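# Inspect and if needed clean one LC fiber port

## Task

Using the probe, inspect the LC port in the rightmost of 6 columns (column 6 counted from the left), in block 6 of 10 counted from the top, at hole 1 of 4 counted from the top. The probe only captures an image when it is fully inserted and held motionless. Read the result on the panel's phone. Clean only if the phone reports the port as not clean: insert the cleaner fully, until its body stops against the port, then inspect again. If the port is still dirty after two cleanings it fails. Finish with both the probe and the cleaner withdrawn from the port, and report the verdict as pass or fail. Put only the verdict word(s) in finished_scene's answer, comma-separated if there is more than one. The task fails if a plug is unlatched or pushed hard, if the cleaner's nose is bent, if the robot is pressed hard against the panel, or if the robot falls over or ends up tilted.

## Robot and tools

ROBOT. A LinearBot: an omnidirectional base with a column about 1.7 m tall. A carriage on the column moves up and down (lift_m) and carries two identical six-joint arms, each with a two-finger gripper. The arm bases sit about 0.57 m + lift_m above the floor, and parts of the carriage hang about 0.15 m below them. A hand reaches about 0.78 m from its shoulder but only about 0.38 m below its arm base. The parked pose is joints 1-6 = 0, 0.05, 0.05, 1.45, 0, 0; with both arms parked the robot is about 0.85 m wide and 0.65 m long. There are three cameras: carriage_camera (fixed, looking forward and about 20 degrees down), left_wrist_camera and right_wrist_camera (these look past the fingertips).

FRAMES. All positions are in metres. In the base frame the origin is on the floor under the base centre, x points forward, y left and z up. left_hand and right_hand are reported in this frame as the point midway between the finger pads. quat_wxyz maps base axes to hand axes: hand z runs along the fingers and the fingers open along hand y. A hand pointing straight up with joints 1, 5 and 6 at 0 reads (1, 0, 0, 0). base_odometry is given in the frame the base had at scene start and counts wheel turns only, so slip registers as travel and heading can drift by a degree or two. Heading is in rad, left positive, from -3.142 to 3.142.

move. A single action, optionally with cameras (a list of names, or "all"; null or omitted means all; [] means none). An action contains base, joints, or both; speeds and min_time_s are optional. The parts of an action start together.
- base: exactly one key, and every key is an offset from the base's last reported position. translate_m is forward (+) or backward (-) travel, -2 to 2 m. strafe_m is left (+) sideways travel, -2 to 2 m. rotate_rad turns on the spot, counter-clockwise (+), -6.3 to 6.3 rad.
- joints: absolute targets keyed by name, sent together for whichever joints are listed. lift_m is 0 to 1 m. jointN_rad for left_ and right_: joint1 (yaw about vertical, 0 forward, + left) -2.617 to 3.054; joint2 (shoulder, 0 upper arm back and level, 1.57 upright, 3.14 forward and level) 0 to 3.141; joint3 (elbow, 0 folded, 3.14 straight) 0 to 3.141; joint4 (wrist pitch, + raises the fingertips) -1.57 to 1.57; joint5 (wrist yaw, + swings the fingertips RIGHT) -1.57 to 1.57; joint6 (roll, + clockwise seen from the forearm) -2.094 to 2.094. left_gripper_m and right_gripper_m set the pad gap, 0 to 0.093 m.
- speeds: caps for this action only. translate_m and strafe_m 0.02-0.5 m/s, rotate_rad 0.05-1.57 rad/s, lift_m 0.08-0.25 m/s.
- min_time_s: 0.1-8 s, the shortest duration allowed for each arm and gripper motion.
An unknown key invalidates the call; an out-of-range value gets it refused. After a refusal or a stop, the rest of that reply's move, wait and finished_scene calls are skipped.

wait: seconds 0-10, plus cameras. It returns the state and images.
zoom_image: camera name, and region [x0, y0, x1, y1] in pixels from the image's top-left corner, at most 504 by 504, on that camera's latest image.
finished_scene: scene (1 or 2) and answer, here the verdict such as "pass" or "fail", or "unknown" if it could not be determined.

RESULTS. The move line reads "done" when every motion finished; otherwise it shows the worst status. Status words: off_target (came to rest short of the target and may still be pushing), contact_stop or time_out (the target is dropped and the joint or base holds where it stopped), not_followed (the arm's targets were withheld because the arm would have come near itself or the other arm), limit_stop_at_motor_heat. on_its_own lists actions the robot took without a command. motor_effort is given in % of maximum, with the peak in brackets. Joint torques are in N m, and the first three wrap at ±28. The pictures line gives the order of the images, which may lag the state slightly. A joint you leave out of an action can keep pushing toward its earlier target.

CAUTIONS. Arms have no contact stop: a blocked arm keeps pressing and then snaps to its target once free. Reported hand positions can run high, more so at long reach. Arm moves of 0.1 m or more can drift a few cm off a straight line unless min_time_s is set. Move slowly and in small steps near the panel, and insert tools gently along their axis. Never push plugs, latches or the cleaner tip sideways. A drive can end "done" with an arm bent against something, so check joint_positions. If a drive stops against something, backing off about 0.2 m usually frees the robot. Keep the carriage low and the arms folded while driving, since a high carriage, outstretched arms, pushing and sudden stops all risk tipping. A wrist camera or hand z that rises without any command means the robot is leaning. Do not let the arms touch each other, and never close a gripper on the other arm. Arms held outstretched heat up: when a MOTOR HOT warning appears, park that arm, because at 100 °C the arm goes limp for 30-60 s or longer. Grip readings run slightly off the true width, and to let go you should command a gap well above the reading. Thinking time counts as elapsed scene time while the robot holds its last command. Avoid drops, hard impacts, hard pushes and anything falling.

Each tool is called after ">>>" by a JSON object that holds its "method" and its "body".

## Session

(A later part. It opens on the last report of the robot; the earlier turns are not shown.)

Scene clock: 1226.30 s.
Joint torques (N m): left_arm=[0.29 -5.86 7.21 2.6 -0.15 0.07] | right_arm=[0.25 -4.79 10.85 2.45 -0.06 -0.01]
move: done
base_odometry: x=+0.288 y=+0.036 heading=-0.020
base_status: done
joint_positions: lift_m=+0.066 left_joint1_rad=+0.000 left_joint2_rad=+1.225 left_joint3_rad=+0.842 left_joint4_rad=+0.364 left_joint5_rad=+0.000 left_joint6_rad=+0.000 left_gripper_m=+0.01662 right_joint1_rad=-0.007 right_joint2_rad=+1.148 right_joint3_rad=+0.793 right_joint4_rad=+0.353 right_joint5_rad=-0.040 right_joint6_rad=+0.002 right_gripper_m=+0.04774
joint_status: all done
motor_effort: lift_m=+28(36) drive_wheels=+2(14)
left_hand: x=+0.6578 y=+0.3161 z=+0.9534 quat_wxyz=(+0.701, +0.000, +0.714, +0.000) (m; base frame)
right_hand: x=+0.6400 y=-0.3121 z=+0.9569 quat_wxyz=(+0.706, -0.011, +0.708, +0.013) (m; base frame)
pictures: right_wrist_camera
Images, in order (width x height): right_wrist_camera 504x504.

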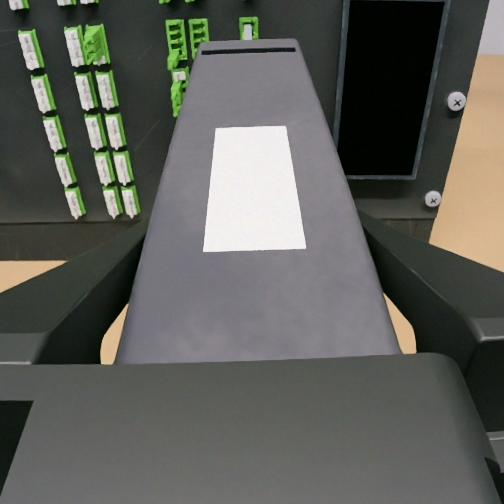

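>>> {"method": "move", "body": {"base": {"translate_m":0.004}, "speeds": {"translate_m":0.03}, "cameras": ["right_wrist_camera"]}}

>>> {"method": "zoom_image", "body": {"camera": "right_wrist_camera", "region": [210, 0, 280, 50]}}

Scene clock: 1235.97 s.
Joint torques (N m): left_arm=[0.28 -5.72 7.23 2.59 -0.15 0.07] | right_arm=[0.23 -4.83 10.89 2.41 -0.04 -0.01]
move: done
base_odometry: x=+0.292 y=+0.035 heading=-0.021
base_status: done
joint_positions: lift_m=+0.066 left_joint1_rad=+0.000 left_joint2_rad=+1.225 left_joint3_rad=+0.842 left_joint4_rad=+0.365 left_joint5_rad=+0.000 left_joint6_rad=+0.000 left_gripper_m=+0.01662 right_joint1_rad=-0.007 right_joint2_rad=+1.149 right_joint3_rad=+0.793 right_joint4_rad=+0.353 right_joint5_rad=-0.040 right_joint6_rad=+0.002 right_gripper_m=+0.04774
joint_status: not commanded
motor_effort: lift_m=+29(32) drive_wheels=+3(12)
left_hand: x=+0.6579 y=+0.3161 z=+0.9534 quat_wxyz=(+0.701, +0.000, +0.714, +0.000) (m; base frame)
right_hand: x=+0.6401 y=-0.3121 z=+0.9567 quat_wxyz=(+0.706, -0.011, +0.708, +0.013) (m; base frame)
pictures: right_wrist_camera
Images, in order (width x height): right_wrist_camera 504x504.

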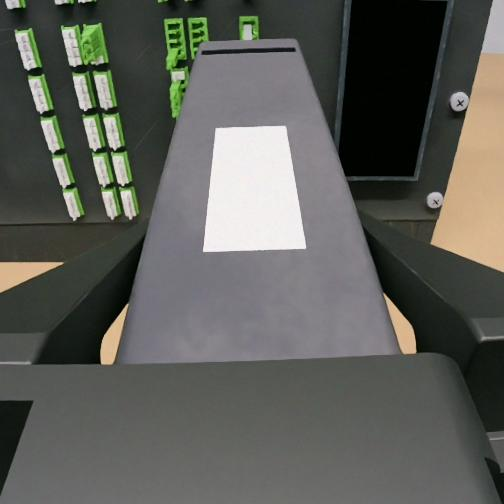

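Scaled by 7.200 from the camera's 504x504 image, which has a finer 720x720 frame.

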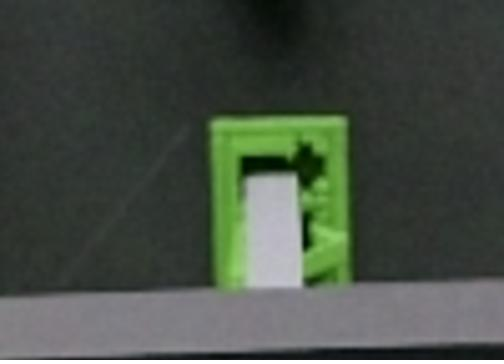

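>>> {"method": "move", "body": {"joints": {"lift_m":0.0675}, "cameras": []}}

>>> {"method": "wait", "body": {"seconds": 0.5, "cameras": ["right_wrist_camera"]}}

>>> {"method": "zoom_image", "body": {"camera": "right_wrist_camera", "region": [210, 0, 280, 50]}}

Scene clock: 1249.70 s.
Joint torques (N m): left_arm=[0.29 -5.71 7.21 2.6 -0.15 0.07] | right_arm=[0.2 -4.88 10.84 2.43 -0.05 -0.01]
move: done
base_odometry: x=+0.292 y=+0.035 heading=-0.021
base_status: not commanded
joint_positions: lift_m=+0.067 left_joint1_rad=+0.000 left_joint2_rad=+1.225 left_joint3_rad=+0.842 left_joint4_rad=+0.365 left_joint5_rad=+0.000 left_joint6_rad=+0.000 left_gripper_m=+0.01662 right_joint1_rad=-0.007 right_joint2_rad=+1.149 right_joint3_rad=+0.793 right_joint4_rad=+0.353 right_joint5_rad=-0.040 right_joint6_rad=+0.002 right_gripper_m=+0.04774
joint_status: all done
motor_effort: lift_m=+31(36) drive_wheels=+2(6)
left_hand: x=+0.6579 y=+0.3161 z=+0.9549 quat_wxyz=(+0.701, +0.000, +0.714, +0.000) (m; base frame)
right_hand: x=+0.6401 y=-0.3121 z=+0.9581 quat_wxyz=(+0.706, -0.011, +0.708, +0.013) (m; base frame)
pictures: none
No camera images: "cameras" was empty.

Scene clock: 1250.20 s.
Joint torques (N m): left_arm=[0.29 -5.74 7.21 2.6 -0.15 0.07] | right_arm=[0.21 -4.88 10.85 2.42 -0.05 0]
base_odometry: x=+0.292 y=+0.035 heading=-0.021
base_status: not commanded
joint_positions: lift_m=+0.067 left_joint1_rad=+0.000 left_joint2_rad=+1.225 left_joint3_rad=+0.842 left_joint4_rad=+0.365 left_joint5_rad=+0.000 left_joint6_rad=+0.000 left_gripper_m=+0.01662 right_joint1_rad=-0.007 right_joint2_rad=+1.149 right_joint3_rad=+0.793 right_joint4_rad=+0.353 right_joint5_rad=-0.040 right_joint6_rad=+0.002 right_gripper_m=+0.04774
joint_status: all done
motor_effort: lift_m=+29(36) drive_wheels=+2(6)
left_hand: x=+0.6579 y=+0.3161 z=+0.9549 quat_wxyz=(+0.701, +0.000, +0.714, +0.000) (m; base frame)
right_hand: x=+0.6401 y=-0.3121 z=+0.9581 quat_wxyz=(+0.706, -0.011, +0.708, +0.013) (m; base frame)
wait: 0.50 s; at rest by 0.27 s
pictures: right_wrist_camera
Images, in order (width x height): right_wrist_camera 504x504.

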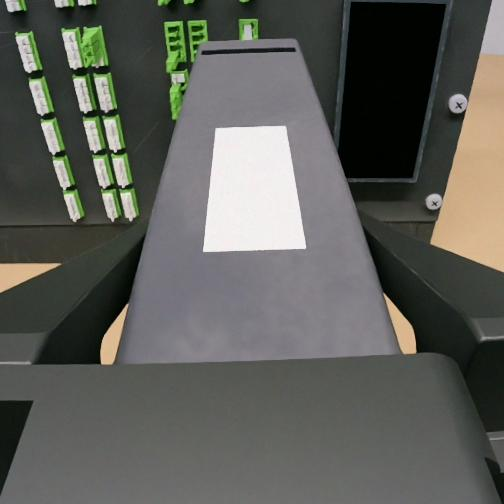

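Scaled by 7.200 from the camera's 504x504 image, which has a finer 720x720 frame.

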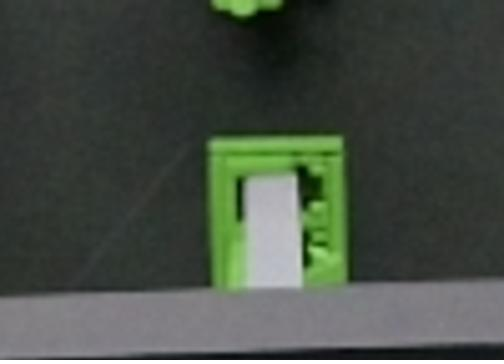

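>>> {"method": "move", "body": {"joints": {"right_joint5_rad":-0.051}, "cameras": []}}

>>> {"method": "move", "body": {"base": {"translate_m":0.003}, "speeds": {"translate_m":0.03}, "cameras": ["right_wrist_camera"]}}

>>> {"method": "zoom_image", "body": {"camera": "right_wrist_camera", "region": [210, 0, 280, 50]}}

Scene clock: 1263.30 s.
Joint torques (N m): left_arm=[0.28 -5.79 7.21 2.59 -0.15 0.07] | right_arm=[0.24 -4.83 10.85 2.43 -0.11 -0.01]
move: done
base_odometry: x=+0.292 y=+0.035 heading=-0.021
base_status: not commanded
joint_positions: lift_m=+0.067 left_joint1_rad=+0.000 left_joint2_rad=+1.225 left_joint3_rad=+0.842 left_joint4_rad=+0.365 left_joint5_rad=+0.000 left_joint6_rad=+0.000 left_gripper_m=+0.01662 right_joint1_rad=-0.007 right_joint2_rad=+1.149 right_joint3_rad=+0.793 right_joint4_rad=+0.353 right_joint5_rad=-0.040 right_joint6_rad=+0.002 right_gripper_m=+0.04774
joint_status: all done
motor_effort: lift_m=+32(33) drive_wheels=+2(3)
left_hand: x=+0.6579 y=+0.3161 z=+0.9549 quat_wxyz=(+0.701, +0.000, +0.714, +0.000) (m; base frame)
right_hand: x=+0.6401 y=-0.3121 z=+0.9581 quat_wxyz=(+0.706, -0.011, +0.708, +0.013) (m; base frame)
pictures: none
No camera images: "cameras" was empty.

Scene clock: 1264.03 s.
Joint torques (N m): left_arm=[0.29 -5.81 7.19 2.6 -0.15 0.06] | right_arm=[0.23 -4.83 10.82 2.44 -0.11 -0.02]
move: done
base_odometry: x=+0.295 y=+0.035 heading=-0.021
base_status: done
joint_positions: lift_m=+0.067 left_joint1_rad=+0.000 left_joint2_rad=+1.225 left_joint3_rad=+0.842 left_joint4_rad=+0.365 left_joint5_rad=+0.000 left_joint6_rad=+0.000 left_gripper_m=+0.01662 right_joint1_rad=-0.007 right_joint2_rad=+1.149 right_joint3_rad=+0.793 right_joint4_rad=+0.352 right_joint5_rad=-0.040 right_joint6_rad=+0.002 right_gripper_m=+0.04774
joint_status: not commanded
motor_effort: lift_m=+30(34) drive_wheels=-6(12)
left_hand: x=+0.6580 y=+0.3161 z=+0.9547 quat_wxyz=(+0.700, +0.000, +0.714, +0.000) (m; base frame)
right_hand: x=+0.6401 y=-0.3121 z=+0.9579 quat_wxyz=(+0.706, -0.011, +0.708, +0.013) (m; base frame)
pictures: right_wrist_camera
Images, in order (width x height): right_wrist_camera 504x504.

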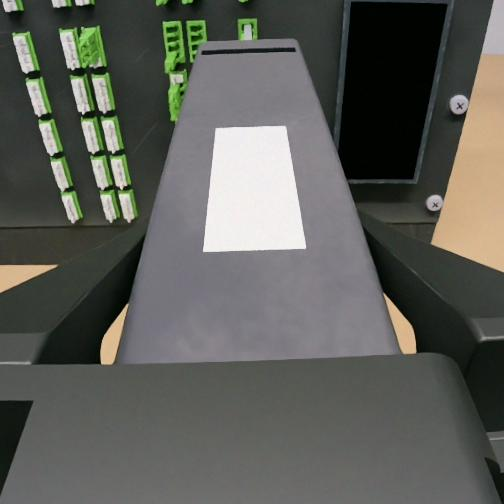

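Scaled by 7.200 from the camera's 504x504 image, which has a finer 720x720 frame.

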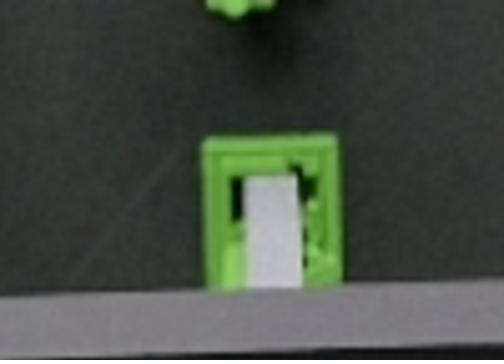

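>>> {"method": "move", "body": {"joints": {"right_joint5_rad":-0.055}, "cameras": []}}

>>> {"method": "wait", "body": {"seconds": 0.3, "cameras": ["right_wrist_camera"]}}

>>> {"method": "zoom_image", "body": {"camera": "right_wrist_camera", "region": [210, 0, 280, 50]}}

Scene clock: 1274.83 s.
Joint torques (N m): left_arm=[0.29 -5.85 7.21 2.6 -0.15 0.06] | right_arm=[0.23 -4.83 10.84 2.43 -0.12 -0.02]
move: done
base_odometry: x=+0.295 y=+0.035 heading=-0.021
base_status: not commanded
joint_positions: lift_m=+0.067 left_joint1_rad=+0.000 left_joint2_rad=+1.225 left_joint3_rad=+0.842 left_joint4_rad=+0.365 left_joint5_rad=+0.000 left_joint6_rad=+0.000 left_gripper_m=+0.01662 right_joint1_rad=-0.007 right_joint2_rad=+1.149 right_joint3_rad=+0.793 right_joint4_rad=+0.353 right_joint5_rad=-0.043 right_joint6_rad=+0.002 right_gripper_m=+0.04774
joint_status: all done
motor_effort: lift_m=+30(31) drive_wheels=+3(3)
left_hand: x=+0.6580 y=+0.3161 z=+0.9547 quat_wxyz=(+0.700, +0.000, +0.714, +0.000) (m; base frame)
right_hand: x=+0.6401 y=-0.3116 z=+0.9580 quat_wxyz=(+0.706, -0.012, +0.708, +0.014) (m; base frame)
pictures: none
No camera images: "cameras" was empty.

Scene clock: 1275.13 s.
Joint torques (N m): left_arm=[0.28 -5.85 7.21 2.6 -0.15 0.07] | right_arm=[0.24 -4.88 10.85 2.44 -0.11 -0.02]
base_odometry: x=+0.295 y=+0.035 heading=-0.021
base_status: not commanded
joint_positions: lift_m=+0.067 left_joint1_rad=+0.000 left_joint2_rad=+1.225 left_joint3_rad=+0.842 left_joint4_rad=+0.365 left_joint5_rad=+0.000 left_joint6_rad=+0.000 left_gripper_m=+0.01662 right_joint1_rad=-0.007 right_joint2_rad=+1.149 right_joint3_rad=+0.793 right_joint4_rad=+0.353 right_joint5_rad=-0.043 right_joint6_rad=+0.002 right_gripper_m=+0.04774
joint_status: all done
motor_effort: lift_m=+32(31) drive_wheels=+2(3)
left_hand: x=+0.6580 y=+0.3161 z=+0.9547 quat_wxyz=(+0.700, +0.000, +0.714, +0.000) (m; base frame)
right_hand: x=+0.6401 y=-0.3116 z=+0.9580 quat_wxyz=(+0.706, -0.012, +0.708, +0.014) (m; base frame)
wait: 0.30 s; at rest by 0.27 s
pictures: right_wrist_camera
Images, in order (width x height): right_wrist_camera 504x504.

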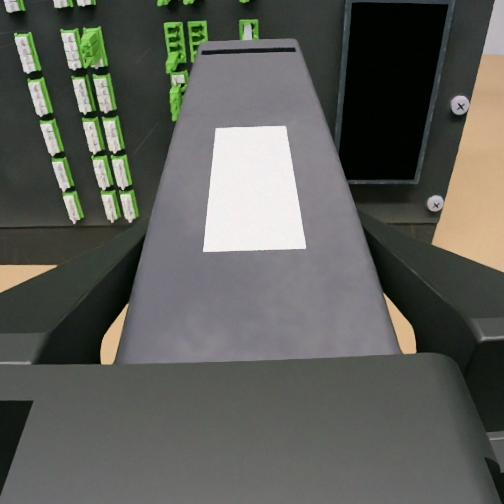

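Scaled by 7.200 from the camera's 504x504 image, which has a finer 720x720 frame.

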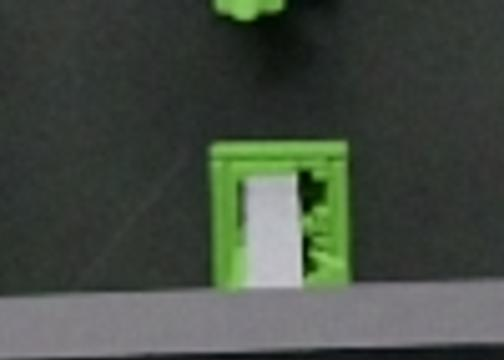

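>>> {"method": "move", "body": {"joints": {"right_joint5_rad":-0.058}, "cameras": []}}

>>> {"method": "wait", "body": {"seconds": 0.3, "cameras": ["right_wrist_camera"]}}

>>> {"method": "zoom_image", "body": {"camera": "right_wrist_camera", "region": [210, 0, 280, 50]}}

Scene clock: 1284.07 s.
Joint torques (N m): left_arm=[0.27 -5.86 7.2 2.59 -0.14 0.07] | right_arm=[0.23 -4.83 10.85 2.43 -0.11 -0.01]
move: done
base_odometry: x=+0.295 y=+0.035 heading=-0.021
base_status: not commanded
joint_positions: lift_m=+0.067 left_joint1_rad=+0.000 left_joint2_rad=+1.225 left_joint3_rad=+0.842 left_joint4_rad=+0.365 left_joint5_rad=+0.000 left_joint6_rad=+0.000 left_gripper_m=+0.01662 right_joint1_rad=-0.007 right_joint2_rad=+1.149 right_joint3_rad=+0.793 right_joint4_rad=+0.353 right_joint5_rad=-0.046 right_joint6_rad=+0.002 right_gripper_m=+0.04774
joint_status: all done
motor_effort: lift_m=+33(34) drive_wheels=+2(3)
left_hand: x=+0.6580 y=+0.3161 z=+0.9547 quat_wxyz=(+0.700, +0.000, +0.714, +0.000) (m; base frame)
right_hand: x=+0.6401 y=-0.3111 z=+0.9580 quat_wxyz=(+0.706, -0.013, +0.708, +0.015) (m; base frame)
pictures: none
No camera images: "cameras" was empty.

Scene clock: 1284.37 s.
Joint torques (N m): left_arm=[0.31 -5.85 7.2 2.6 -0.15 0.07] | right_arm=[0.24 -4.83 10.85 2.44 -0.11 -0.01]
base_odometry: x=+0.295 y=+0.035 heading=-0.021
base_status: not commanded
joint_positions: lift_m=+0.067 left_joint1_rad=+0.000 left_joint2_rad=+1.225 left_joint3_rad=+0.842 left_joint4_rad=+0.365 left_joint5_rad=+0.000 left_joint6_rad=+0.000 left_gripper_m=+0.01662 right_joint1_rad=-0.007 right_joint2_rad=+1.149 right_joint3_rad=+0.793 right_joint4_rad=+0.353 right_joint5_rad=-0.046 right_joint6_rad=+0.002 right_gripper_m=+0.04774
joint_status: all done
motor_effort: lift_m=+34(34) drive_wheels=+2(3)
left_hand: x=+0.6580 y=+0.3161 z=+0.9547 quat_wxyz=(+0.700, +0.000, +0.714, +0.000) (m; base frame)
right_hand: x=+0.6401 y=-0.3110 z=+0.9580 quat_wxyz=(+0.706, -0.013, +0.708, +0.015) (m; base frame)
wait: 0.30 s; at rest by 0.27 s
pictures: right_wrist_camera
Images, in order (width x height): right_wrist_camera 504x504.

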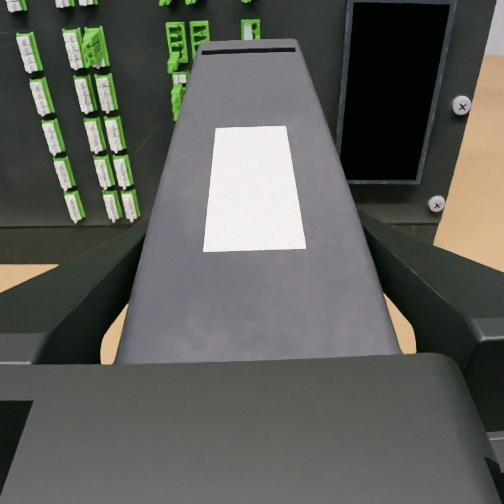

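Scaled by 7.200 from the camera's 504x504 image, which has a finer 720x720 frame.

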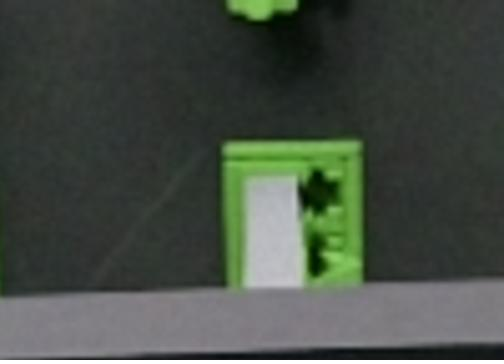

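>>> {"method": "move", "body": {"base": {"translate_m":0.003}, "speeds": {"translate_m":0.02}, "cameras": ["right_wrist_camera"]}}

>>> {"method": "zoom_image", "body": {"camera": "right_wrist_camera", "region": [210, 0, 280, 50]}}

Scene clock: 1292.57 s.
Joint torques (N m): left_arm=[0.28 -5.87 7.24 2.61 -0.13 0.07] | right_arm=[0.21 -4.11 10.85 2.5 -0.1 0]
move: done
base_odometry: x=+0.298 y=+0.035 heading=-0.022
base_status: done
joint_positions: lift_m=+0.067 left_joint1_rad=+0.000 left_joint2_rad=+1.225 left_joint3_rad=+0.842 left_joint4_rad=+0.364 left_joint5_rad=+0.000 left_joint6_rad=+0.000 left_gripper_m=+0.01662 right_joint1_rad=-0.007 right_joint2_rad=+1.141 right_joint3_rad=+0.793 right_joint4_rad=+0.346 right_joint5_rad=-0.048 right_joint6_rad=+0.002 right_gripper_m=+0.04774
joint_status: not commanded
motor_effort: lift_m=+31(33) drive_wheels=+2(10)
left_hand: x=+0.6580 y=+0.3161 z=+0.9546 quat_wxyz=(+0.700, +0.000, +0.714, +0.000) (m; base frame)
right_hand: x=+0.6385 y=-0.3108 z=+0.9593 quat_wxyz=(+0.706, -0.014, +0.708, +0.015) (m; base frame)
pictures: right_wrist_camera
Images, in order (width x height): right_wrist_camera 504x504.

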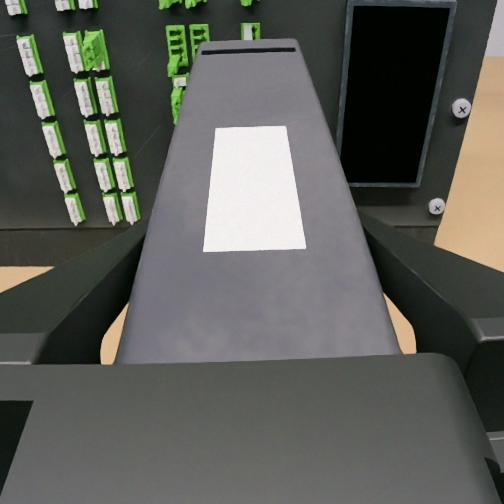

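Scaled by 7.200 from the camera's 504x504 image, which has a finer 720x720 frame.

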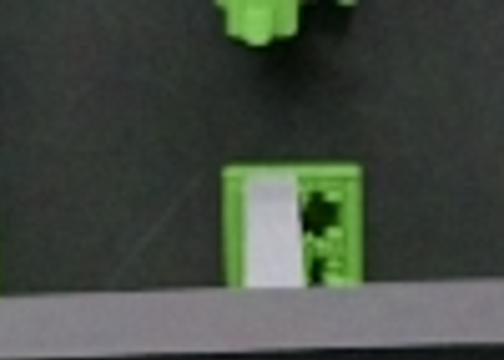

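>>> {"method": "move", "body": {"base": {"translate_m":-0.005}, "speeds": {"translate_m":0.02}, "cameras": []}}

>>> {"method": "move", "body": {"joints": {"lift_m":0.066}, "cameras": []}}

>>> {"method": "wait", "body": {"seconds": 0.3, "cameras": ["right_wrist_camera"]}}

>>> {"method": "zoom_image", "body": {"camera": "right_wrist_camera", "region": [210, 0, 280, 50]}}

Scene clock: 1312.97 s.
Joint torques (N m): left_arm=[0.27 -5.97 7.23 2.6 -0.15 0.06] | right_arm=[0.25 -4.4 10.86 2.45 -0.11 -0.01]
move: done
base_odometry: x=+0.293 y=+0.035 heading=-0.022
base_status: done
joint_positions: lift_m=+0.067 left_joint1_rad=+0.000 left_joint2_rad=+1.225 left_joint3_rad=+0.842 left_joint4_rad=+0.364 left_joint5_rad=+0.000 left_joint6_rad=+0.000 left_gripper_m=+0.01662 right_joint1_rad=-0.007 right_joint2_rad=+1.144 right_joint3_rad=+0.793 right_joint4_rad=+0.350 right_joint5_rad=-0.048 right_joint6_rad=+0.002 right_gripper_m=+0.04774
joint_status: not commanded
motor_effort: lift_m=+31(33) drive_wheels=-3(13)
left_hand: x=+0.6580 y=+0.3161 z=+0.9546 quat_wxyz=(+0.700, +0.000, +0.714, +0.000) (m; base frame)
right_hand: x=+0.6390 y=-0.3108 z=+0.9592 quat_wxyz=(+0.707, -0.014, +0.707, +0.015) (m; base frame)
pictures: none
No camera images: "cameras" was empty.

Scene clock: 1313.30 s.
Joint torques (N m): left_arm=[0.31 -5.83 7.23 2.62 -0.15 0.07] | right_arm=[0.21 -4.45 10.86 2.45 -0.1 -0.01]
move: done
base_odometry: x=+0.293 y=+0.035 heading=-0.022
base_status: not commanded
joint_positions: lift_m=+0.066 left_joint1_rad=+0.000 left_joint2_rad=+1.225 left_joint3_rad=+0.842 left_joint4_rad=+0.364 left_joint5_rad=+0.000 left_joint6_rad=+0.000 left_gripper_m=+0.01662 right_joint1_rad=-0.007 right_joint2_rad=+1.144 right_joint3_rad=+0.793 right_joint4_rad=+0.351 right_joint5_rad=-0.048 right_joint6_rad=+0.002 right_gripper_m=+0.04774
joint_status: all done
motor_effort: lift_m=+29(29) drive_wheels=-4(5)
left_hand: x=+0.6580 y=+0.3161 z=+0.9533 quat_wxyz=(+0.700, +0.000, +0.714, +0.000) (m; base frame)
right_hand: x=+0.6391 y=-0.3108 z=+0.9580 quat_wxyz=(+0.707, -0.014, +0.707, +0.015) (m; base frame)
pictures: none
No camera images: "cameras" was empty.

Scene clock: 1313.60 s.
Joint torques (N m): left_arm=[0.28 -5.85 7.21 2.6 -0.16 0.06] | right_arm=[0.23 -4.4 10.88 2.45 -0.1 -0.01]
base_odometry: x=+0.293 y=+0.035 heading=-0.022
base_status: not commanded
joint_positions: lift_m=+0.066 left_joint1_rad=+0.000 left_joint2_rad=+1.225 left_joint3_rad=+0.842 left_joint4_rad=+0.364 left_joint5_rad=+0.000 left_joint6_rad=+0.000 left_gripper_m=+0.01662 right_joint1_rad=-0.007 right_joint2_rad=+1.144 right_joint3_rad=+0.793 right_joint4_rad=+0.351 right_joint5_rad=-0.048 right_joint6_rad=+0.002 right_gripper_m=+0.04774
joint_status: all done
motor_effort: lift_m=+28(29) drive_wheels=-4(5)
left_hand: x=+0.6580 y=+0.3161 z=+0.9533 quat_wxyz=(+0.700, +0.000, +0.714, +0.000) (m; base frame)
right_hand: x=+0.6391 y=-0.3108 z=+0.9580 quat_wxyz=(+0.707, -0.014, +0.707, +0.015) (m; base frame)
wait: 0.30 s; at rest by 0.27 s
pictures: right_wrist_camera
Images, in order (width x height): right_wrist_camera 504x504.

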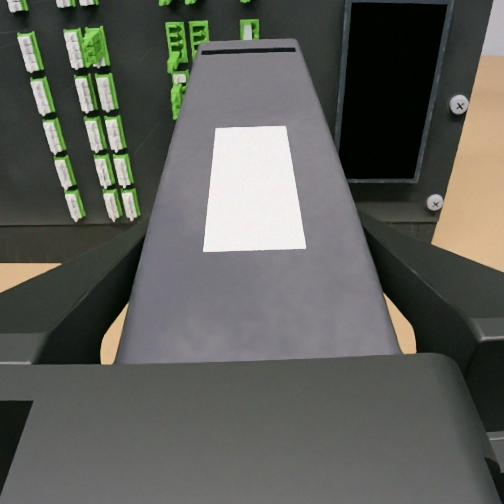

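Scaled by 7.200 from the camera's 504x504 image, which has a finer 720x720 frame.

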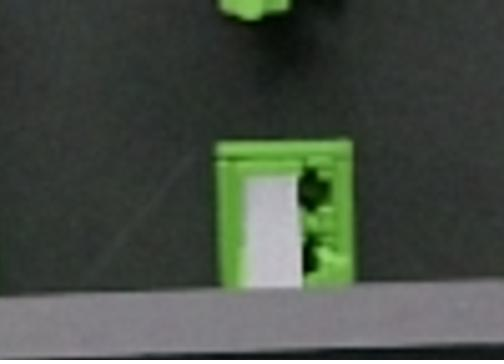

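>>> {"method": "move", "body": {"joints": {"lift_m":0.0655}, "base": {"translate_m":0.005}, "speeds": {"translate_m":0.02}, "cameras": ["right_wrist_camera"]}}

>>> {"method": "zoom_image", "body": {"camera": "right_wrist_camera", "region": [210, 0, 280, 50]}}

Scene clock: 1324.17 s.
Joint torques (N m): left_arm=[0.28 -5.87 7.2 2.61 -0.15 0.07] | right_arm=[0.24 -4.42 10.88 2.47 -0.1 -0.01]
move: done
base_odometry: x=+0.298 y=+0.035 heading=-0.023
base_status: done
joint_positions: lift_m=+0.066 left_joint1_rad=+0.000 left_joint2_rad=+1.225 left_joint3_rad=+0.842 left_joint4_rad=+0.364 left_joint5_rad=+0.000 left_joint6_rad=+0.000 left_gripper_m=+0.01662 right_joint1_rad=-0.007 right_joint2_rad=+1.145 right_joint3_rad=+0.793 right_joint4_rad=+0.349 right_joint5_rad=-0.048 right_joint6_rad=+0.002 right_gripper_m=+0.04774
joint_status: all done
motor_effort: lift_m=+26(31) drive_wheels=+3(9)
left_hand: x=+0.6580 y=+0.3161 z=+0.9528 quat_wxyz=(+0.700, +0.000, +0.714, +0.000) (m; base frame)
right_hand: x=+0.6392 y=-0.3108 z=+0.9570 quat_wxyz=(+0.706, -0.014, +0.708, +0.015) (m; base frame)
pictures: right_wrist_camera
Images, in order (width x height): right_wrist_camera 504x504.

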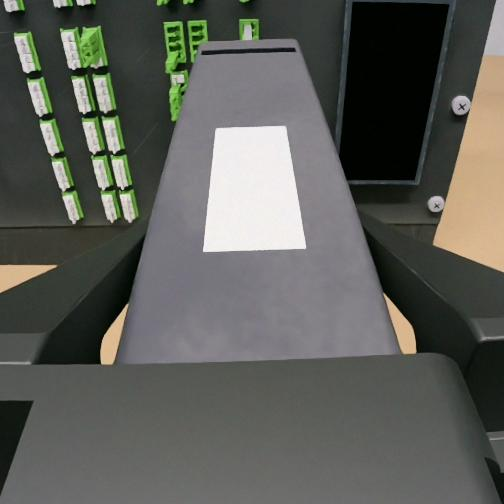

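Scaled by 7.200 from the camera's 504x504 image, which has a finer 720x720 frame.

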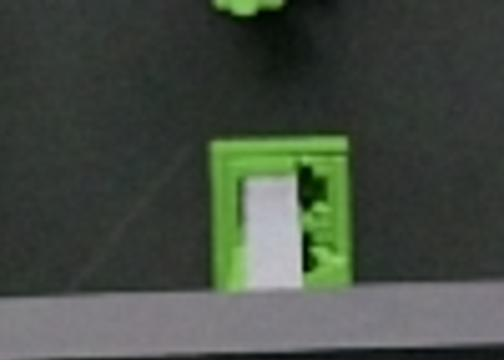

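>>> {"method": "move", "body": {"base": {"translate_m":0.004}, "speeds": {"translate_m":0.02}, "cameras": ["right_wrist_camera"]}}

>>> {"method": "zoom_image", "body": {"camera": "right_wrist_camera", "region": [210, 0, 280, 50]}}

Scene clock: 1331.57 s.
Joint torques (N m): left_arm=[0.28 -5.91 7.21 2.6 -0.15 0.07] | right_arm=[0.24 -2.91 10.84 2.64 -0.08 -0.02]
move: done
base_odometry: x=+0.302 y=+0.034 heading=-0.023
base_status: done
joint_positions: lift_m=+0.066 left_joint1_rad=+0.000 left_joint2_rad=+1.225 left_joint3_rad=+0.842 left_joint4_rad=+0.364 left_joint5_rad=+0.000 left_joint6_rad=+0.000 left_gripper_m=+0.01662 right_joint1_rad=-0.007 right_joint2_rad=+1.129 right_joint3_rad=+0.793 right_joint4_rad=+0.329 right_joint5_rad=-0.049 right_joint6_rad=+0.002 right_gripper_m=+0.04774
joint_status: not commanded
motor_effort: lift_m=+27(30) drive_wheels=+5(11)
left_hand: x=+0.6580 y=+0.3161 z=+0.9528 quat_wxyz=(+0.700, +0.000, +0.714, +0.000) (m; base frame)
right_hand: x=+0.6358 y=-0.3106 z=+0.9584 quat_wxyz=(+0.705, -0.014, +0.709, +0.016) (m; base frame)
pictures: right_wrist_camera
Images, in order (width x height): right_wrist_camera 504x504.

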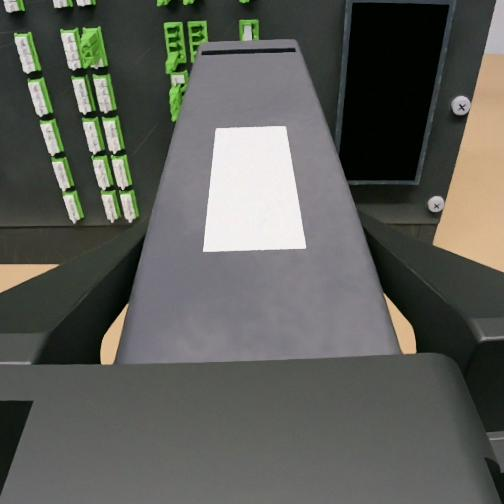

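Scaled by 7.200 from the camera's 504x504 image, which has a finer 720x720 frame.

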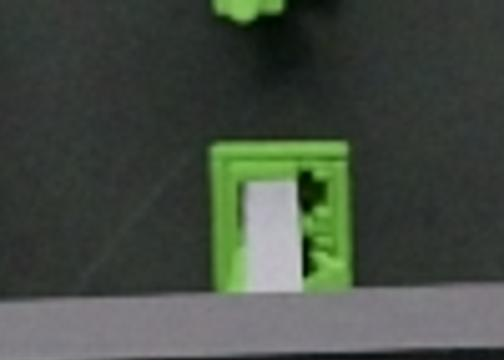

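>>> {"method": "move", "body": {"base": {"translate_m":-0.005}, "speeds": {"translate_m":0.02}, "cameras": []}}

>>> {"method": "move", "body": {"joints": {"right_joint5_rad":-0.0610}, "cameras": []}}

>>> {"method": "wait", "body": {"seconds": 0.3, "cameras": ["right_wrist_camera"]}}

>>> {"method": "zoom_image", "body": {"camera": "right_wrist_camera", "region": [210, 0, 280, 50]}}

Scene clock: 1343.90 s.
Joint torques (N m): left_arm=[0.27 -5.9 7.24 2.61 -0.15 0.07] | right_arm=[0.25 -4.31 10.85 2.5 -0.07 -0.01]
move: done
base_odometry: x=+0.297 y=+0.034 heading=-0.023
base_status: done
joint_positions: lift_m=+0.066 left_joint1_rad=+0.000 left_joint2_rad=+1.225 left_joint3_rad=+0.842 left_joint4_rad=+0.364 left_joint5_rad=+0.000 left_joint6_rad=+0.000 left_gripper_m=+0.01662 right_joint1_rad=-0.007 right_joint2_rad=+1.143 right_joint3_rad=+0.793 right_joint4_rad=+0.345 right_joint5_rad=-0.050 right_joint6_rad=+0.002 right_gripper_m=+0.04774
joint_status: not commanded
motor_effort: lift_m=+24(29) drive_wheels=-1(11)
left_hand: x=+0.6580 y=+0.3161 z=+0.9527 quat_wxyz=(+0.700, +0.000, +0.714, +0.000) (m; base frame)
right_hand: x=+0.6388 y=-0.3104 z=+0.9569 quat_wxyz=(+0.705, -0.014, +0.709, +0.016) (m; base frame)
pictures: none
No camera images: "cameras" was empty.

Scene clock: 1344.20 s.
Joint torques (N m): left_arm=[0.28 -5.85 7.24 2.61 -0.15 0.07] | right_arm=[0.27 -4.21 10.85 2.49 -0.1 0]
move: done
base_odometry: x=+0.297 y=+0.034 heading=-0.023
base_status: not commanded
joint_positions: lift_m=+0.066 left_joint1_rad=+0.000 left_joint2_rad=+1.225 left_joint3_rad=+0.842 left_joint4_rad=+0.364 left_joint5_rad=+0.000 left_joint6_rad=+0.000 left_gripper_m=+0.01662 right_joint1_rad=-0.007 right_joint2_rad=+1.143 right_joint3_rad=+0.793 right_joint4_rad=+0.346 right_joint5_rad=-0.051 right_joint6_rad=+0.002 right_gripper_m=+0.04774
joint_status: all done
motor_effort: lift_m=+29(29) drive_wheels=-3(4)
left_hand: x=+0.6580 y=+0.3161 z=+0.9527 quat_wxyz=(+0.700, +0.000, +0.714, +0.000) (m; base frame)
right_hand: x=+0.6388 y=-0.3103 z=+0.9571 quat_wxyz=(+0.706, -0.015, +0.708, +0.016) (m; base frame)
pictures: none
No camera images: "cameras" was empty.

Scene clock: 1344.50 s.
Joint torques (N m): left_arm=[0.29 -5.87 7.21 2.6 -0.15 0.07] | right_arm=[0.21 -4.25 10.88 2.48 -0.1 -0.01]
base_odometry: x=+0.297 y=+0.034 heading=-0.023
base_status: not commanded
joint_positions: lift_m=+0.066 left_joint1_rad=+0.000 left_joint2_rad=+1.225 left_joint3_rad=+0.842 left_joint4_rad=+0.364 left_joint5_rad=+0.000 left_joint6_rad=+0.000 left_gripper_m=+0.01662 right_joint1_rad=-0.007 right_joint2_rad=+1.143 right_joint3_rad=+0.793 right_joint4_rad=+0.346 right_joint5_rad=-0.051 right_joint6_rad=+0.002 right_gripper_m=+0.04774
joint_status: all done
motor_effort: lift_m=+29(29) drive_wheels=+0(4)
left_hand: x=+0.6580 y=+0.3161 z=+0.9527 quat_wxyz=(+0.700, +0.000, +0.714, +0.000) (m; base frame)
right_hand: x=+0.6388 y=-0.3103 z=+0.9571 quat_wxyz=(+0.706, -0.015, +0.708, +0.016) (m; base frame)
wait: 0.30 s; at rest by 0.27 s
pictures: right_wrist_camera
Images, in order (width x height): right_wrist_camera 504x504.

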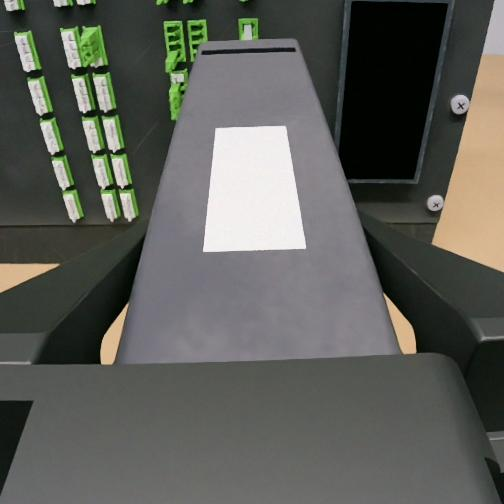

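Scaled by 7.200 from the camera's 504x504 image, which has a finer 720x720 frame.

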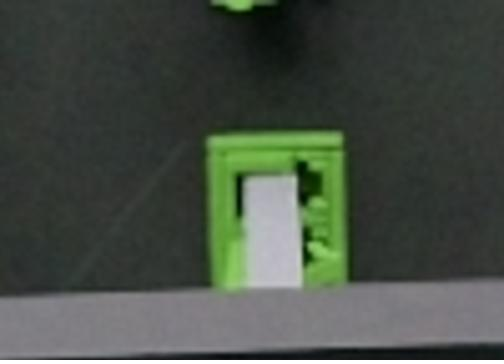

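>>> {"method": "move", "body": {"joints": {"right_joint5_rad":-0.0650}, "cameras": []}}

>>> {"method": "wait", "body": {"seconds": 0.3, "cameras": ["right_wrist_camera"]}}

>>> {"method": "zoom_image", "body": {"camera": "right_wrist_camera", "region": [210, 0, 280, 50]}}

Scene clock: 1353.67 s.
Joint torques (N m): left_arm=[0.28 -5.85 7.21 2.61 -0.14 0.06] | right_arm=[0.25 -4.26 10.86 2.49 -0.11 0]
move: done
base_odometry: x=+0.297 y=+0.034 heading=-0.023
base_status: not commanded
joint_positions: lift_m=+0.066 left_joint1_rad=+0.000 left_joint2_rad=+1.225 left_joint3_rad=+0.842 left_joint4_rad=+0.364 left_joint5_rad=+0.000 left_joint6_rad=+0.000 left_gripper_m=+0.01662 right_joint1_rad=-0.007 right_joint2_rad=+1.143 right_joint3_rad=+0.793 right_joint4_rad=+0.346 right_joint5_rad=-0.053 right_joint6_rad=+0.002 right_gripper_m=+0.04774
joint_status: all done
motor_effort: lift_m=+27(28) drive_wheels=-4(4)
left_hand: x=+0.6580 y=+0.3161 z=+0.9527 quat_wxyz=(+0.700, +0.000, +0.714, +0.000) (m; base frame)
right_hand: x=+0.6387 y=-0.3099 z=+0.9571 quat_wxyz=(+0.706, -0.016, +0.708, +0.017) (m; base frame)
pictures: none
No camera images: "cameras" was empty.

Scene clock: 1353.97 s.
Joint torques (N m): left_arm=[0.28 -5.85 7.21 2.61 -0.15 0.07] | right_arm=[0.25 -4.26 10.89 2.49 -0.11 -0.02]
base_odometry: x=+0.297 y=+0.034 heading=-0.023
base_status: not commanded
joint_positions: lift_m=+0.066 left_joint1_rad=+0.000 left_joint2_rad=+1.225 left_joint3_rad=+0.842 left_joint4_rad=+0.364 left_joint5_rad=+0.000 left_joint6_rad=+0.000 left_gripper_m=+0.01662 right_joint1_rad=-0.007 right_joint2_rad=+1.143 right_joint3_rad=+0.793 right_joint4_rad=+0.346 right_joint5_rad=-0.053 right_joint6_rad=+0.002 right_gripper_m=+0.04774
joint_status: all done
motor_effort: lift_m=+28(28) drive_wheels=-3(4)
left_hand: x=+0.6580 y=+0.3161 z=+0.9527 quat_wxyz=(+0.700, +0.000, +0.714, +0.000) (m; base frame)
right_hand: x=+0.6387 y=-0.3098 z=+0.9571 quat_wxyz=(+0.706, -0.016, +0.708, +0.017) (m; base frame)
wait: 0.30 s; at rest by 0.27 s
pictures: right_wrist_camera
Images, in order (width x height): right_wrist_camera 504x504.

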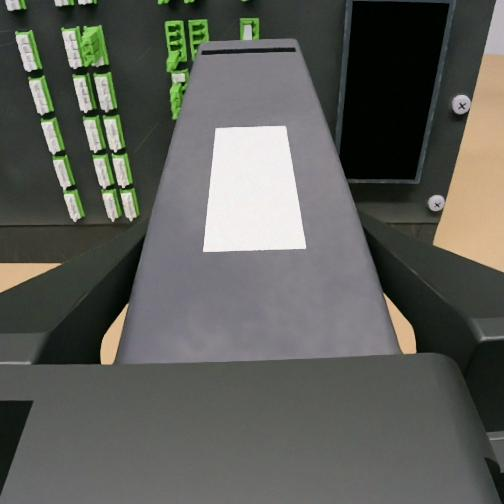

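Scaled by 7.200 from the camera's 504x504 image, which has a finer 720x720 frame.

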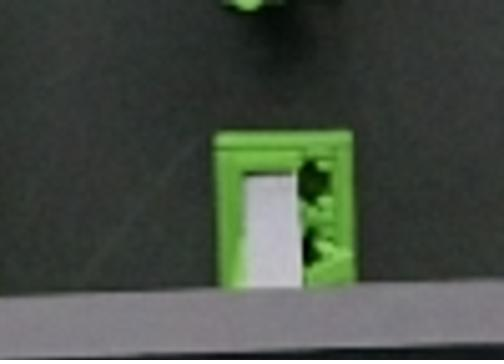

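>>> {"method": "move", "body": {"joints": {"right_joint5_rad":-0.0672}, "base": {"translate_m":0.004}, "speeds": {"translate_m":0.02}, "cameras": ["right_wrist_camera"]}}

>>> {"method": "zoom_image", "body": {"camera": "right_wrist_camera", "region": [210, 0, 280, 50]}}

Scene clock: 1364.13 s.
Joint torques (N m): left_arm=[0.28 -5.83 7.21 2.62 -0.14 0.07] | right_arm=[0.24 -3.3 10.88 2.59 -0.1 -0.01]
move: done
base_odometry: x=+0.300 y=+0.034 heading=-0.024
base_status: done
joint_positions: lift_m=+0.066 left_joint1_rad=+0.000 left_joint2_rad=+1.225 left_joint3_rad=+0.842 left_joint4_rad=+0.364 left_joint5_rad=+0.000 left_joint6_rad=+0.000 left_gripper_m=+0.01662 right_joint1_rad=-0.007 right_joint2_rad=+1.133 right_joint3_rad=+0.793 right_joint4_rad=+0.337 right_joint5_rad=-0.057 right_joint6_rad=+0.002 right_gripper_m=+0.04774
joint_status: all done
motor_effort: lift_m=+26(29) drive_wheels=+4(7)
left_hand: x=+0.6580 y=+0.3161 z=+0.9527 quat_wxyz=(+0.700, +0.000, +0.714, +0.000) (m; base frame)
right_hand: x=+0.6367 y=-0.3092 z=+0.9584 quat_wxyz=(+0.706, -0.017, +0.708, +0.018) (m; base frame)
pictures: right_wrist_camera
Images, in order (width x height): right_wrist_camera 504x504.

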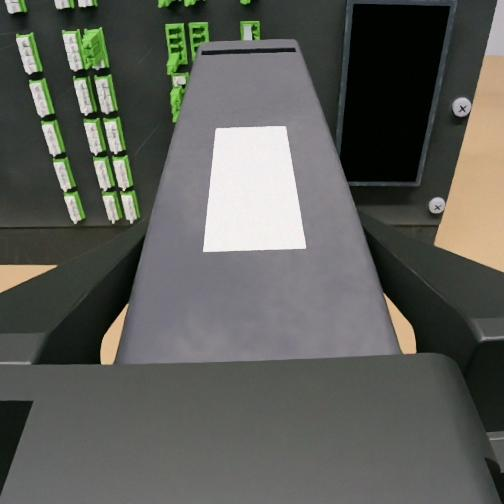

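Scaled by 7.200 from the camera's 504x504 image, which has a finer 720x720 frame.

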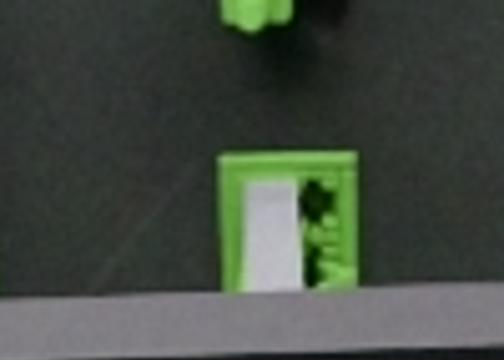

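>>> {"method": "move", "body": {"base": {"translate_m":-0.002}, "speeds": {"translate_m":0.02}, "joints": {"lift_m":0.0642}, "cameras": ["right_wrist_camera"]}}

>>> {"method": "zoom_image", "body": {"camera": "right_wrist_camera", "region": [210, 0, 280, 50]}}

>>> {"method": "move", "body": {"base": {"translate_m":0.004}, "speeds": {"translate_m":0.02}, "cameras": ["right_wrist_camera"]}}

>>> {"method": "zoom_image", "body": {"camera": "right_wrist_camera", "region": [210, 0, 280, 50]}}

Scene clock: 1374.73 s.
Joint torques (N m): left_arm=[0.29 -5.89 7.2 2.61 -0.14 0.06] | right_arm=[0.24 -4.23 10.84 2.47 -0.1 -0.01]
move: done
base_odometry: x=+0.298 y=+0.034 heading=-0.024
base_status: done
joint_positions: lift_m=+0.064 left_joint1_rad=+0.000 left_joint2_rad=+1.226 left_joint3_rad=+0.842 left_joint4_rad=+0.363 left_joint5_rad=+0.000 left_joint6_rad=+0.000 left_gripper_m=+0.01662 right_joint1_rad=-0.007 right_joint2_rad=+1.143 right_joint3_rad=+0.793 right_joint4_rad=+0.349 right_joint5_rad=-0.057 right_joint6_rad=+0.002 right_gripper_m=+0.04774
joint_status: all done
motor_effort: lift_m=+28(30) drive_wheels=-3(10)
left_hand: x=+0.6580 y=+0.3161 z=+0.9511 quat_wxyz=(+0.700, +0.000, +0.715, +0.000) (m; base frame)
right_hand: x=+0.6387 y=-0.3092 z=+0.9565 quat_wxyz=(+0.707, -0.017, +0.707, +0.018) (m; base frame)
pictures: right_wrist_camera
Images, in order (width x height): right_wrist_camera 504x504.

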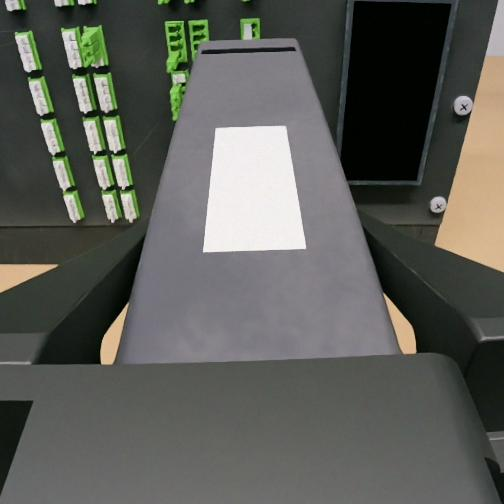

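Scaled by 7.200 from the camera's 504x504 image, which has a finer 720x720 frame.

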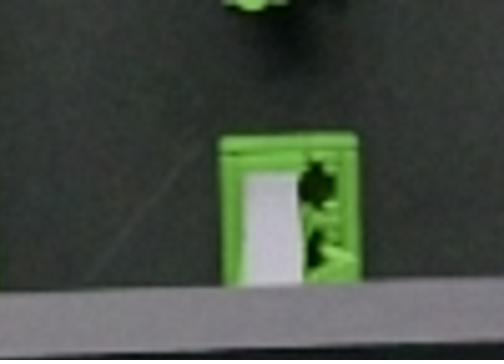

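Scene clock: 1375.30 s.
Joint torques (N m): left_arm=[0.28 -5.89 7.2 2.61 -0.14 0.07] | right_arm=[0.27 -4.4 10.81 2.47 -0.1 -0.01]
move: done
base_odometry: x=+0.302 y=+0.034 heading=-0.024
base_status: done
joint_positions: lift_m=+0.064 left_joint1_rad=+0.000 left_joint2_rad=+1.226 left_joint3_rad=+0.842 left_joint4_rad=+0.363 left_joint5_rad=+0.000 left_joint6_rad=+0.000 left_gripper_m=+0.01662 right_joint1_rad=-0.007 right_joint2_rad=+1.144 right_joint3_rad=+0.793 right_joint4_rad=+0.349 right_joint5_rad=-0.057 right_joint6_rad=+0.002 right_gripper_m=+0.04774
joint_status: not commanded
motor_effort: lift_m=+27(29) drive_wheels=-4(8)
left_hand: x=+0.6580 y=+0.3161 z=+0.9511 quat_wxyz=(+0.700, +0.000, +0.715, +0.000) (m; base frame)
right_hand: x=+0.6389 y=-0.3092 z=+0.9562 quat_wxyz=(+0.706, -0.017, +0.707, +0.018) (m; base frame)
pictures: right_wrist_camera
Images, in order (width x height): right_wrist_camera 504x504.

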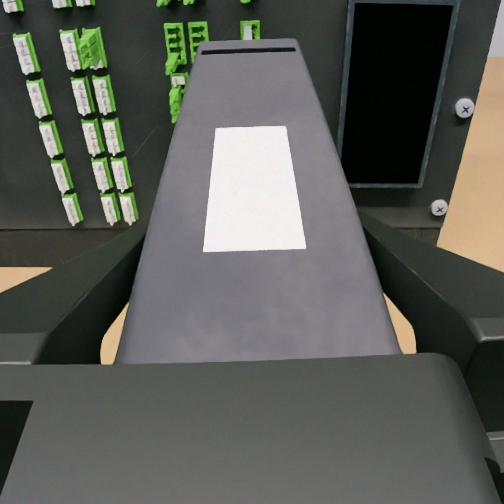

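Scaled by 7.200 from the camera's 504x504 image, which has a finer 720x720 frame.

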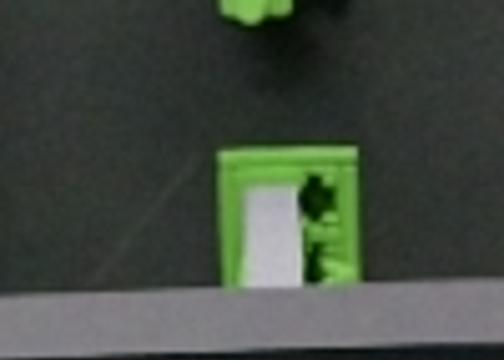

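>>> {"method": "move", "body": {"base": {"translate_m":0.005}, "speeds": {"translate_m":0.02}, "cameras": ["right_wrist_camera"]}}

>>> {"method": "zoom_image", "body": {"camera": "right_wrist_camera", "region": [210, 0, 280, 50]}}

Scene clock: 1389.60 s.
Joint torques (N m): left_arm=[0.28 -5.87 7.28 2.62 -0.15 0.07] | right_arm=[0.21 -2.96 10.78 2.62 -0.09 -0.01]
move: done
base_odometry: x=+0.307 y=+0.034 heading=-0.024
base_status: done
joint_positions: lift_m=+0.064 left_joint1_rad=+0.000 left_joint2_rad=+1.226 left_joint3_rad=+0.842 left_joint4_rad=+0.363 left_joint5_rad=+0.000 left_joint6_rad=+0.000 left_gripper_m=+0.01662 right_joint1_rad=-0.007 right_joint2_rad=+1.129 right_joint3_rad=+0.793 right_joint4_rad=+0.332 right_joint5_rad=-0.057 right_joint6_rad=+0.002 right_gripper_m=+0.04774
joint_status: not commanded
motor_effort: lift_m=+29(29) drive_wheels=+4(8)
left_hand: x=+0.6580 y=+0.3161 z=+0.9511 quat_wxyz=(+0.700, +0.000, +0.715, +0.000) (m; base frame)
right_hand: x=+0.6359 y=-0.3092 z=+0.9575 quat_wxyz=(+0.705, -0.017, +0.708, +0.019) (m; base frame)
pictures: right_wrist_camera
Images, in order (width x height): right_wrist_camera 504x504.

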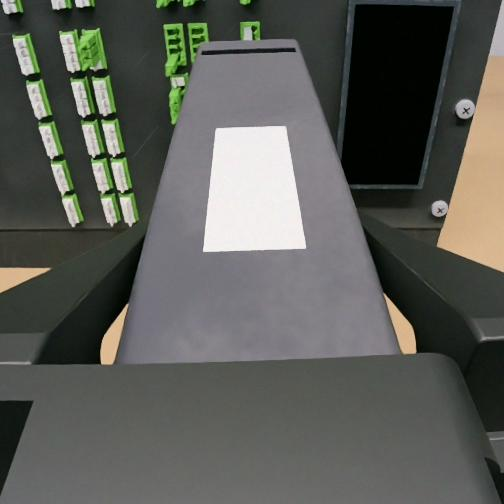

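Scaled by 7.200 from the camera's 504x504 image, which has a finer 720x720 frame.

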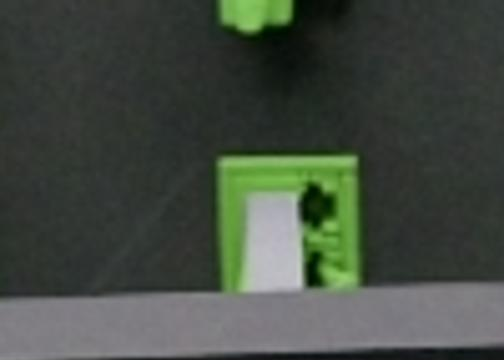

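>>> {"method": "move", "body": {"base": {"translate_m":-0.004}, "joints": {"lift_m":0.0634}, "speeds": {"translate_m":0.02}, "cameras": ["right_wrist_camera"]}}

>>> {"method": "zoom_image", "body": {"camera": "right_wrist_camera", "region": [210, 0, 280, 50]}}

>>> {"method": "move", "body": {"base": {"translate_m":0.004}, "speeds": {"translate_m":0.02}, "cameras": ["right_wrist_camera"]}}

>>> {"method": "zoom_image", "body": {"camera": "right_wrist_camera", "region": [210, 0, 280, 50]}}

Scene clock: 1410.73 s.
Joint torques (N m): left_arm=[0.28 -5.94 7.2 2.62 -0.15 0.07] | right_arm=[0.25 -4.55 10.78 2.43 -0.08 -0.01]
move: done
base_odometry: x=+0.303 y=+0.034 heading=-0.025
base_status: done
joint_positions: lift_m=+0.064 left_joint1_rad=+0.000 left_joint2_rad=+1.226 left_joint3_rad=+0.842 left_joint4_rad=+0.362 left_joint5_rad=+0.000 left_joint6_rad=+0.000 left_gripper_m=+0.01662 right_joint1_rad=-0.007 right_joint2_rad=+1.146 right_joint3_rad=+0.793 right_joint4_rad=+0.353 right_joint5_rad=-0.058 right_joint6_rad=+0.002 right_gripper_m=+0.04774
joint_status: all done
motor_effort: lift_m=+26(30) drive_wheels=-3(11)
left_hand: x=+0.6581 y=+0.3161 z=+0.9500 quat_wxyz=(+0.699, +0.000, +0.715, +0.000) (m; base frame)
right_hand: x=+0.6393 y=-0.3091 z=+0.9557 quat_wxyz=(+0.707, -0.017, +0.707, +0.019) (m; base frame)
pictures: right_wrist_camera
Images, in order (width x height): right_wrist_camera 504x504.

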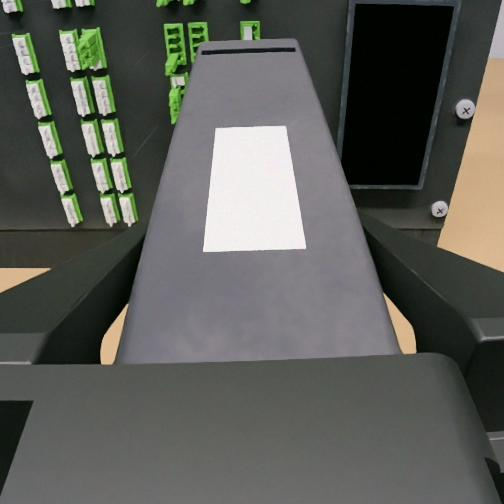

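Scaled by 7.200 from the camera's 504x504 image, which has a finer 720x720 frame.

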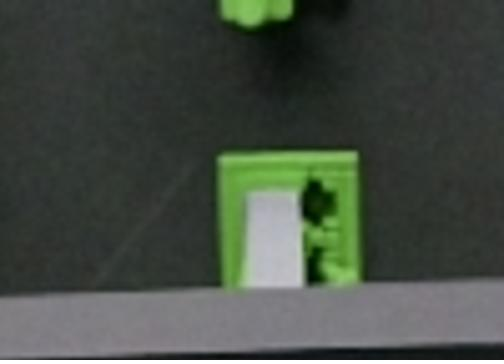

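Scene clock: 1411.30 s.
Joint torques (N m): left_arm=[0.29 -5.98 7.21 2.62 -0.15 0.07] | right_arm=[0.25 -3.03 10.82 2.61 -0.09 0]
move: done
base_odometry: x=+0.307 y=+0.033 heading=-0.025
base_status: done
joint_positions: lift_m=+0.064 left_joint1_rad=+0.000 left_joint2_rad=+1.226 left_joint3_rad=+0.842 left_joint4_rad=+0.362 left_joint5_rad=+0.000 left_joint6_rad=+0.000 left_gripper_m=+0.01662 right_joint1_rad=-0.007 right_joint2_rad=+1.130 right_joint3_rad=+0.793 right_joint4_rad=+0.334 right_joint5_rad=-0.058 right_joint6_rad=+0.002 right_gripper_m=+0.04774
joint_status: not commanded
motor_effort: lift_m=+27(29) drive_wheels=+3(8)
left_hand: x=+0.6581 y=+0.3161 z=+0.9500 quat_wxyz=(+0.699, +0.000, +0.715, +0.000) (m; base frame)
right_hand: x=+0.6360 y=-0.3090 z=+0.9571 quat_wxyz=(+0.706, -0.017, +0.708, +0.019) (m; base frame)
pictures: right_wrist_camera
Images, in order (width x height): right_wrist_camera 504x504.

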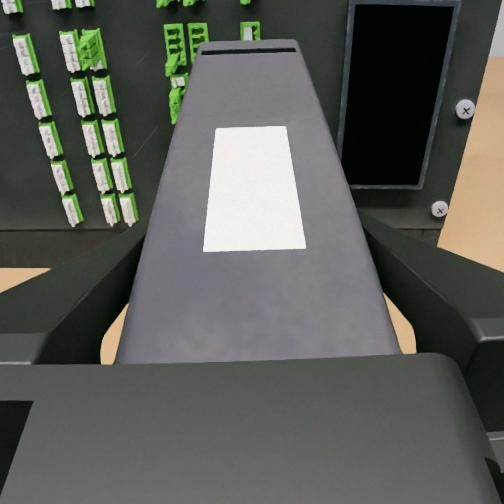

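Scaled by 7.200 from the camera's 504x504 image, which has a finer 720x720 frame.

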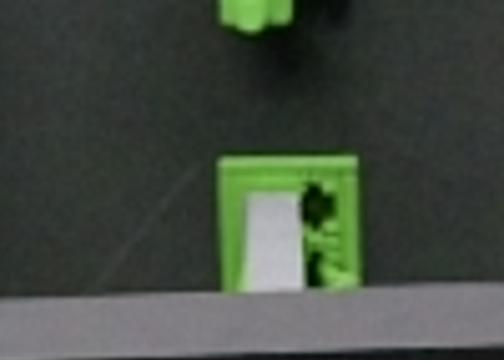

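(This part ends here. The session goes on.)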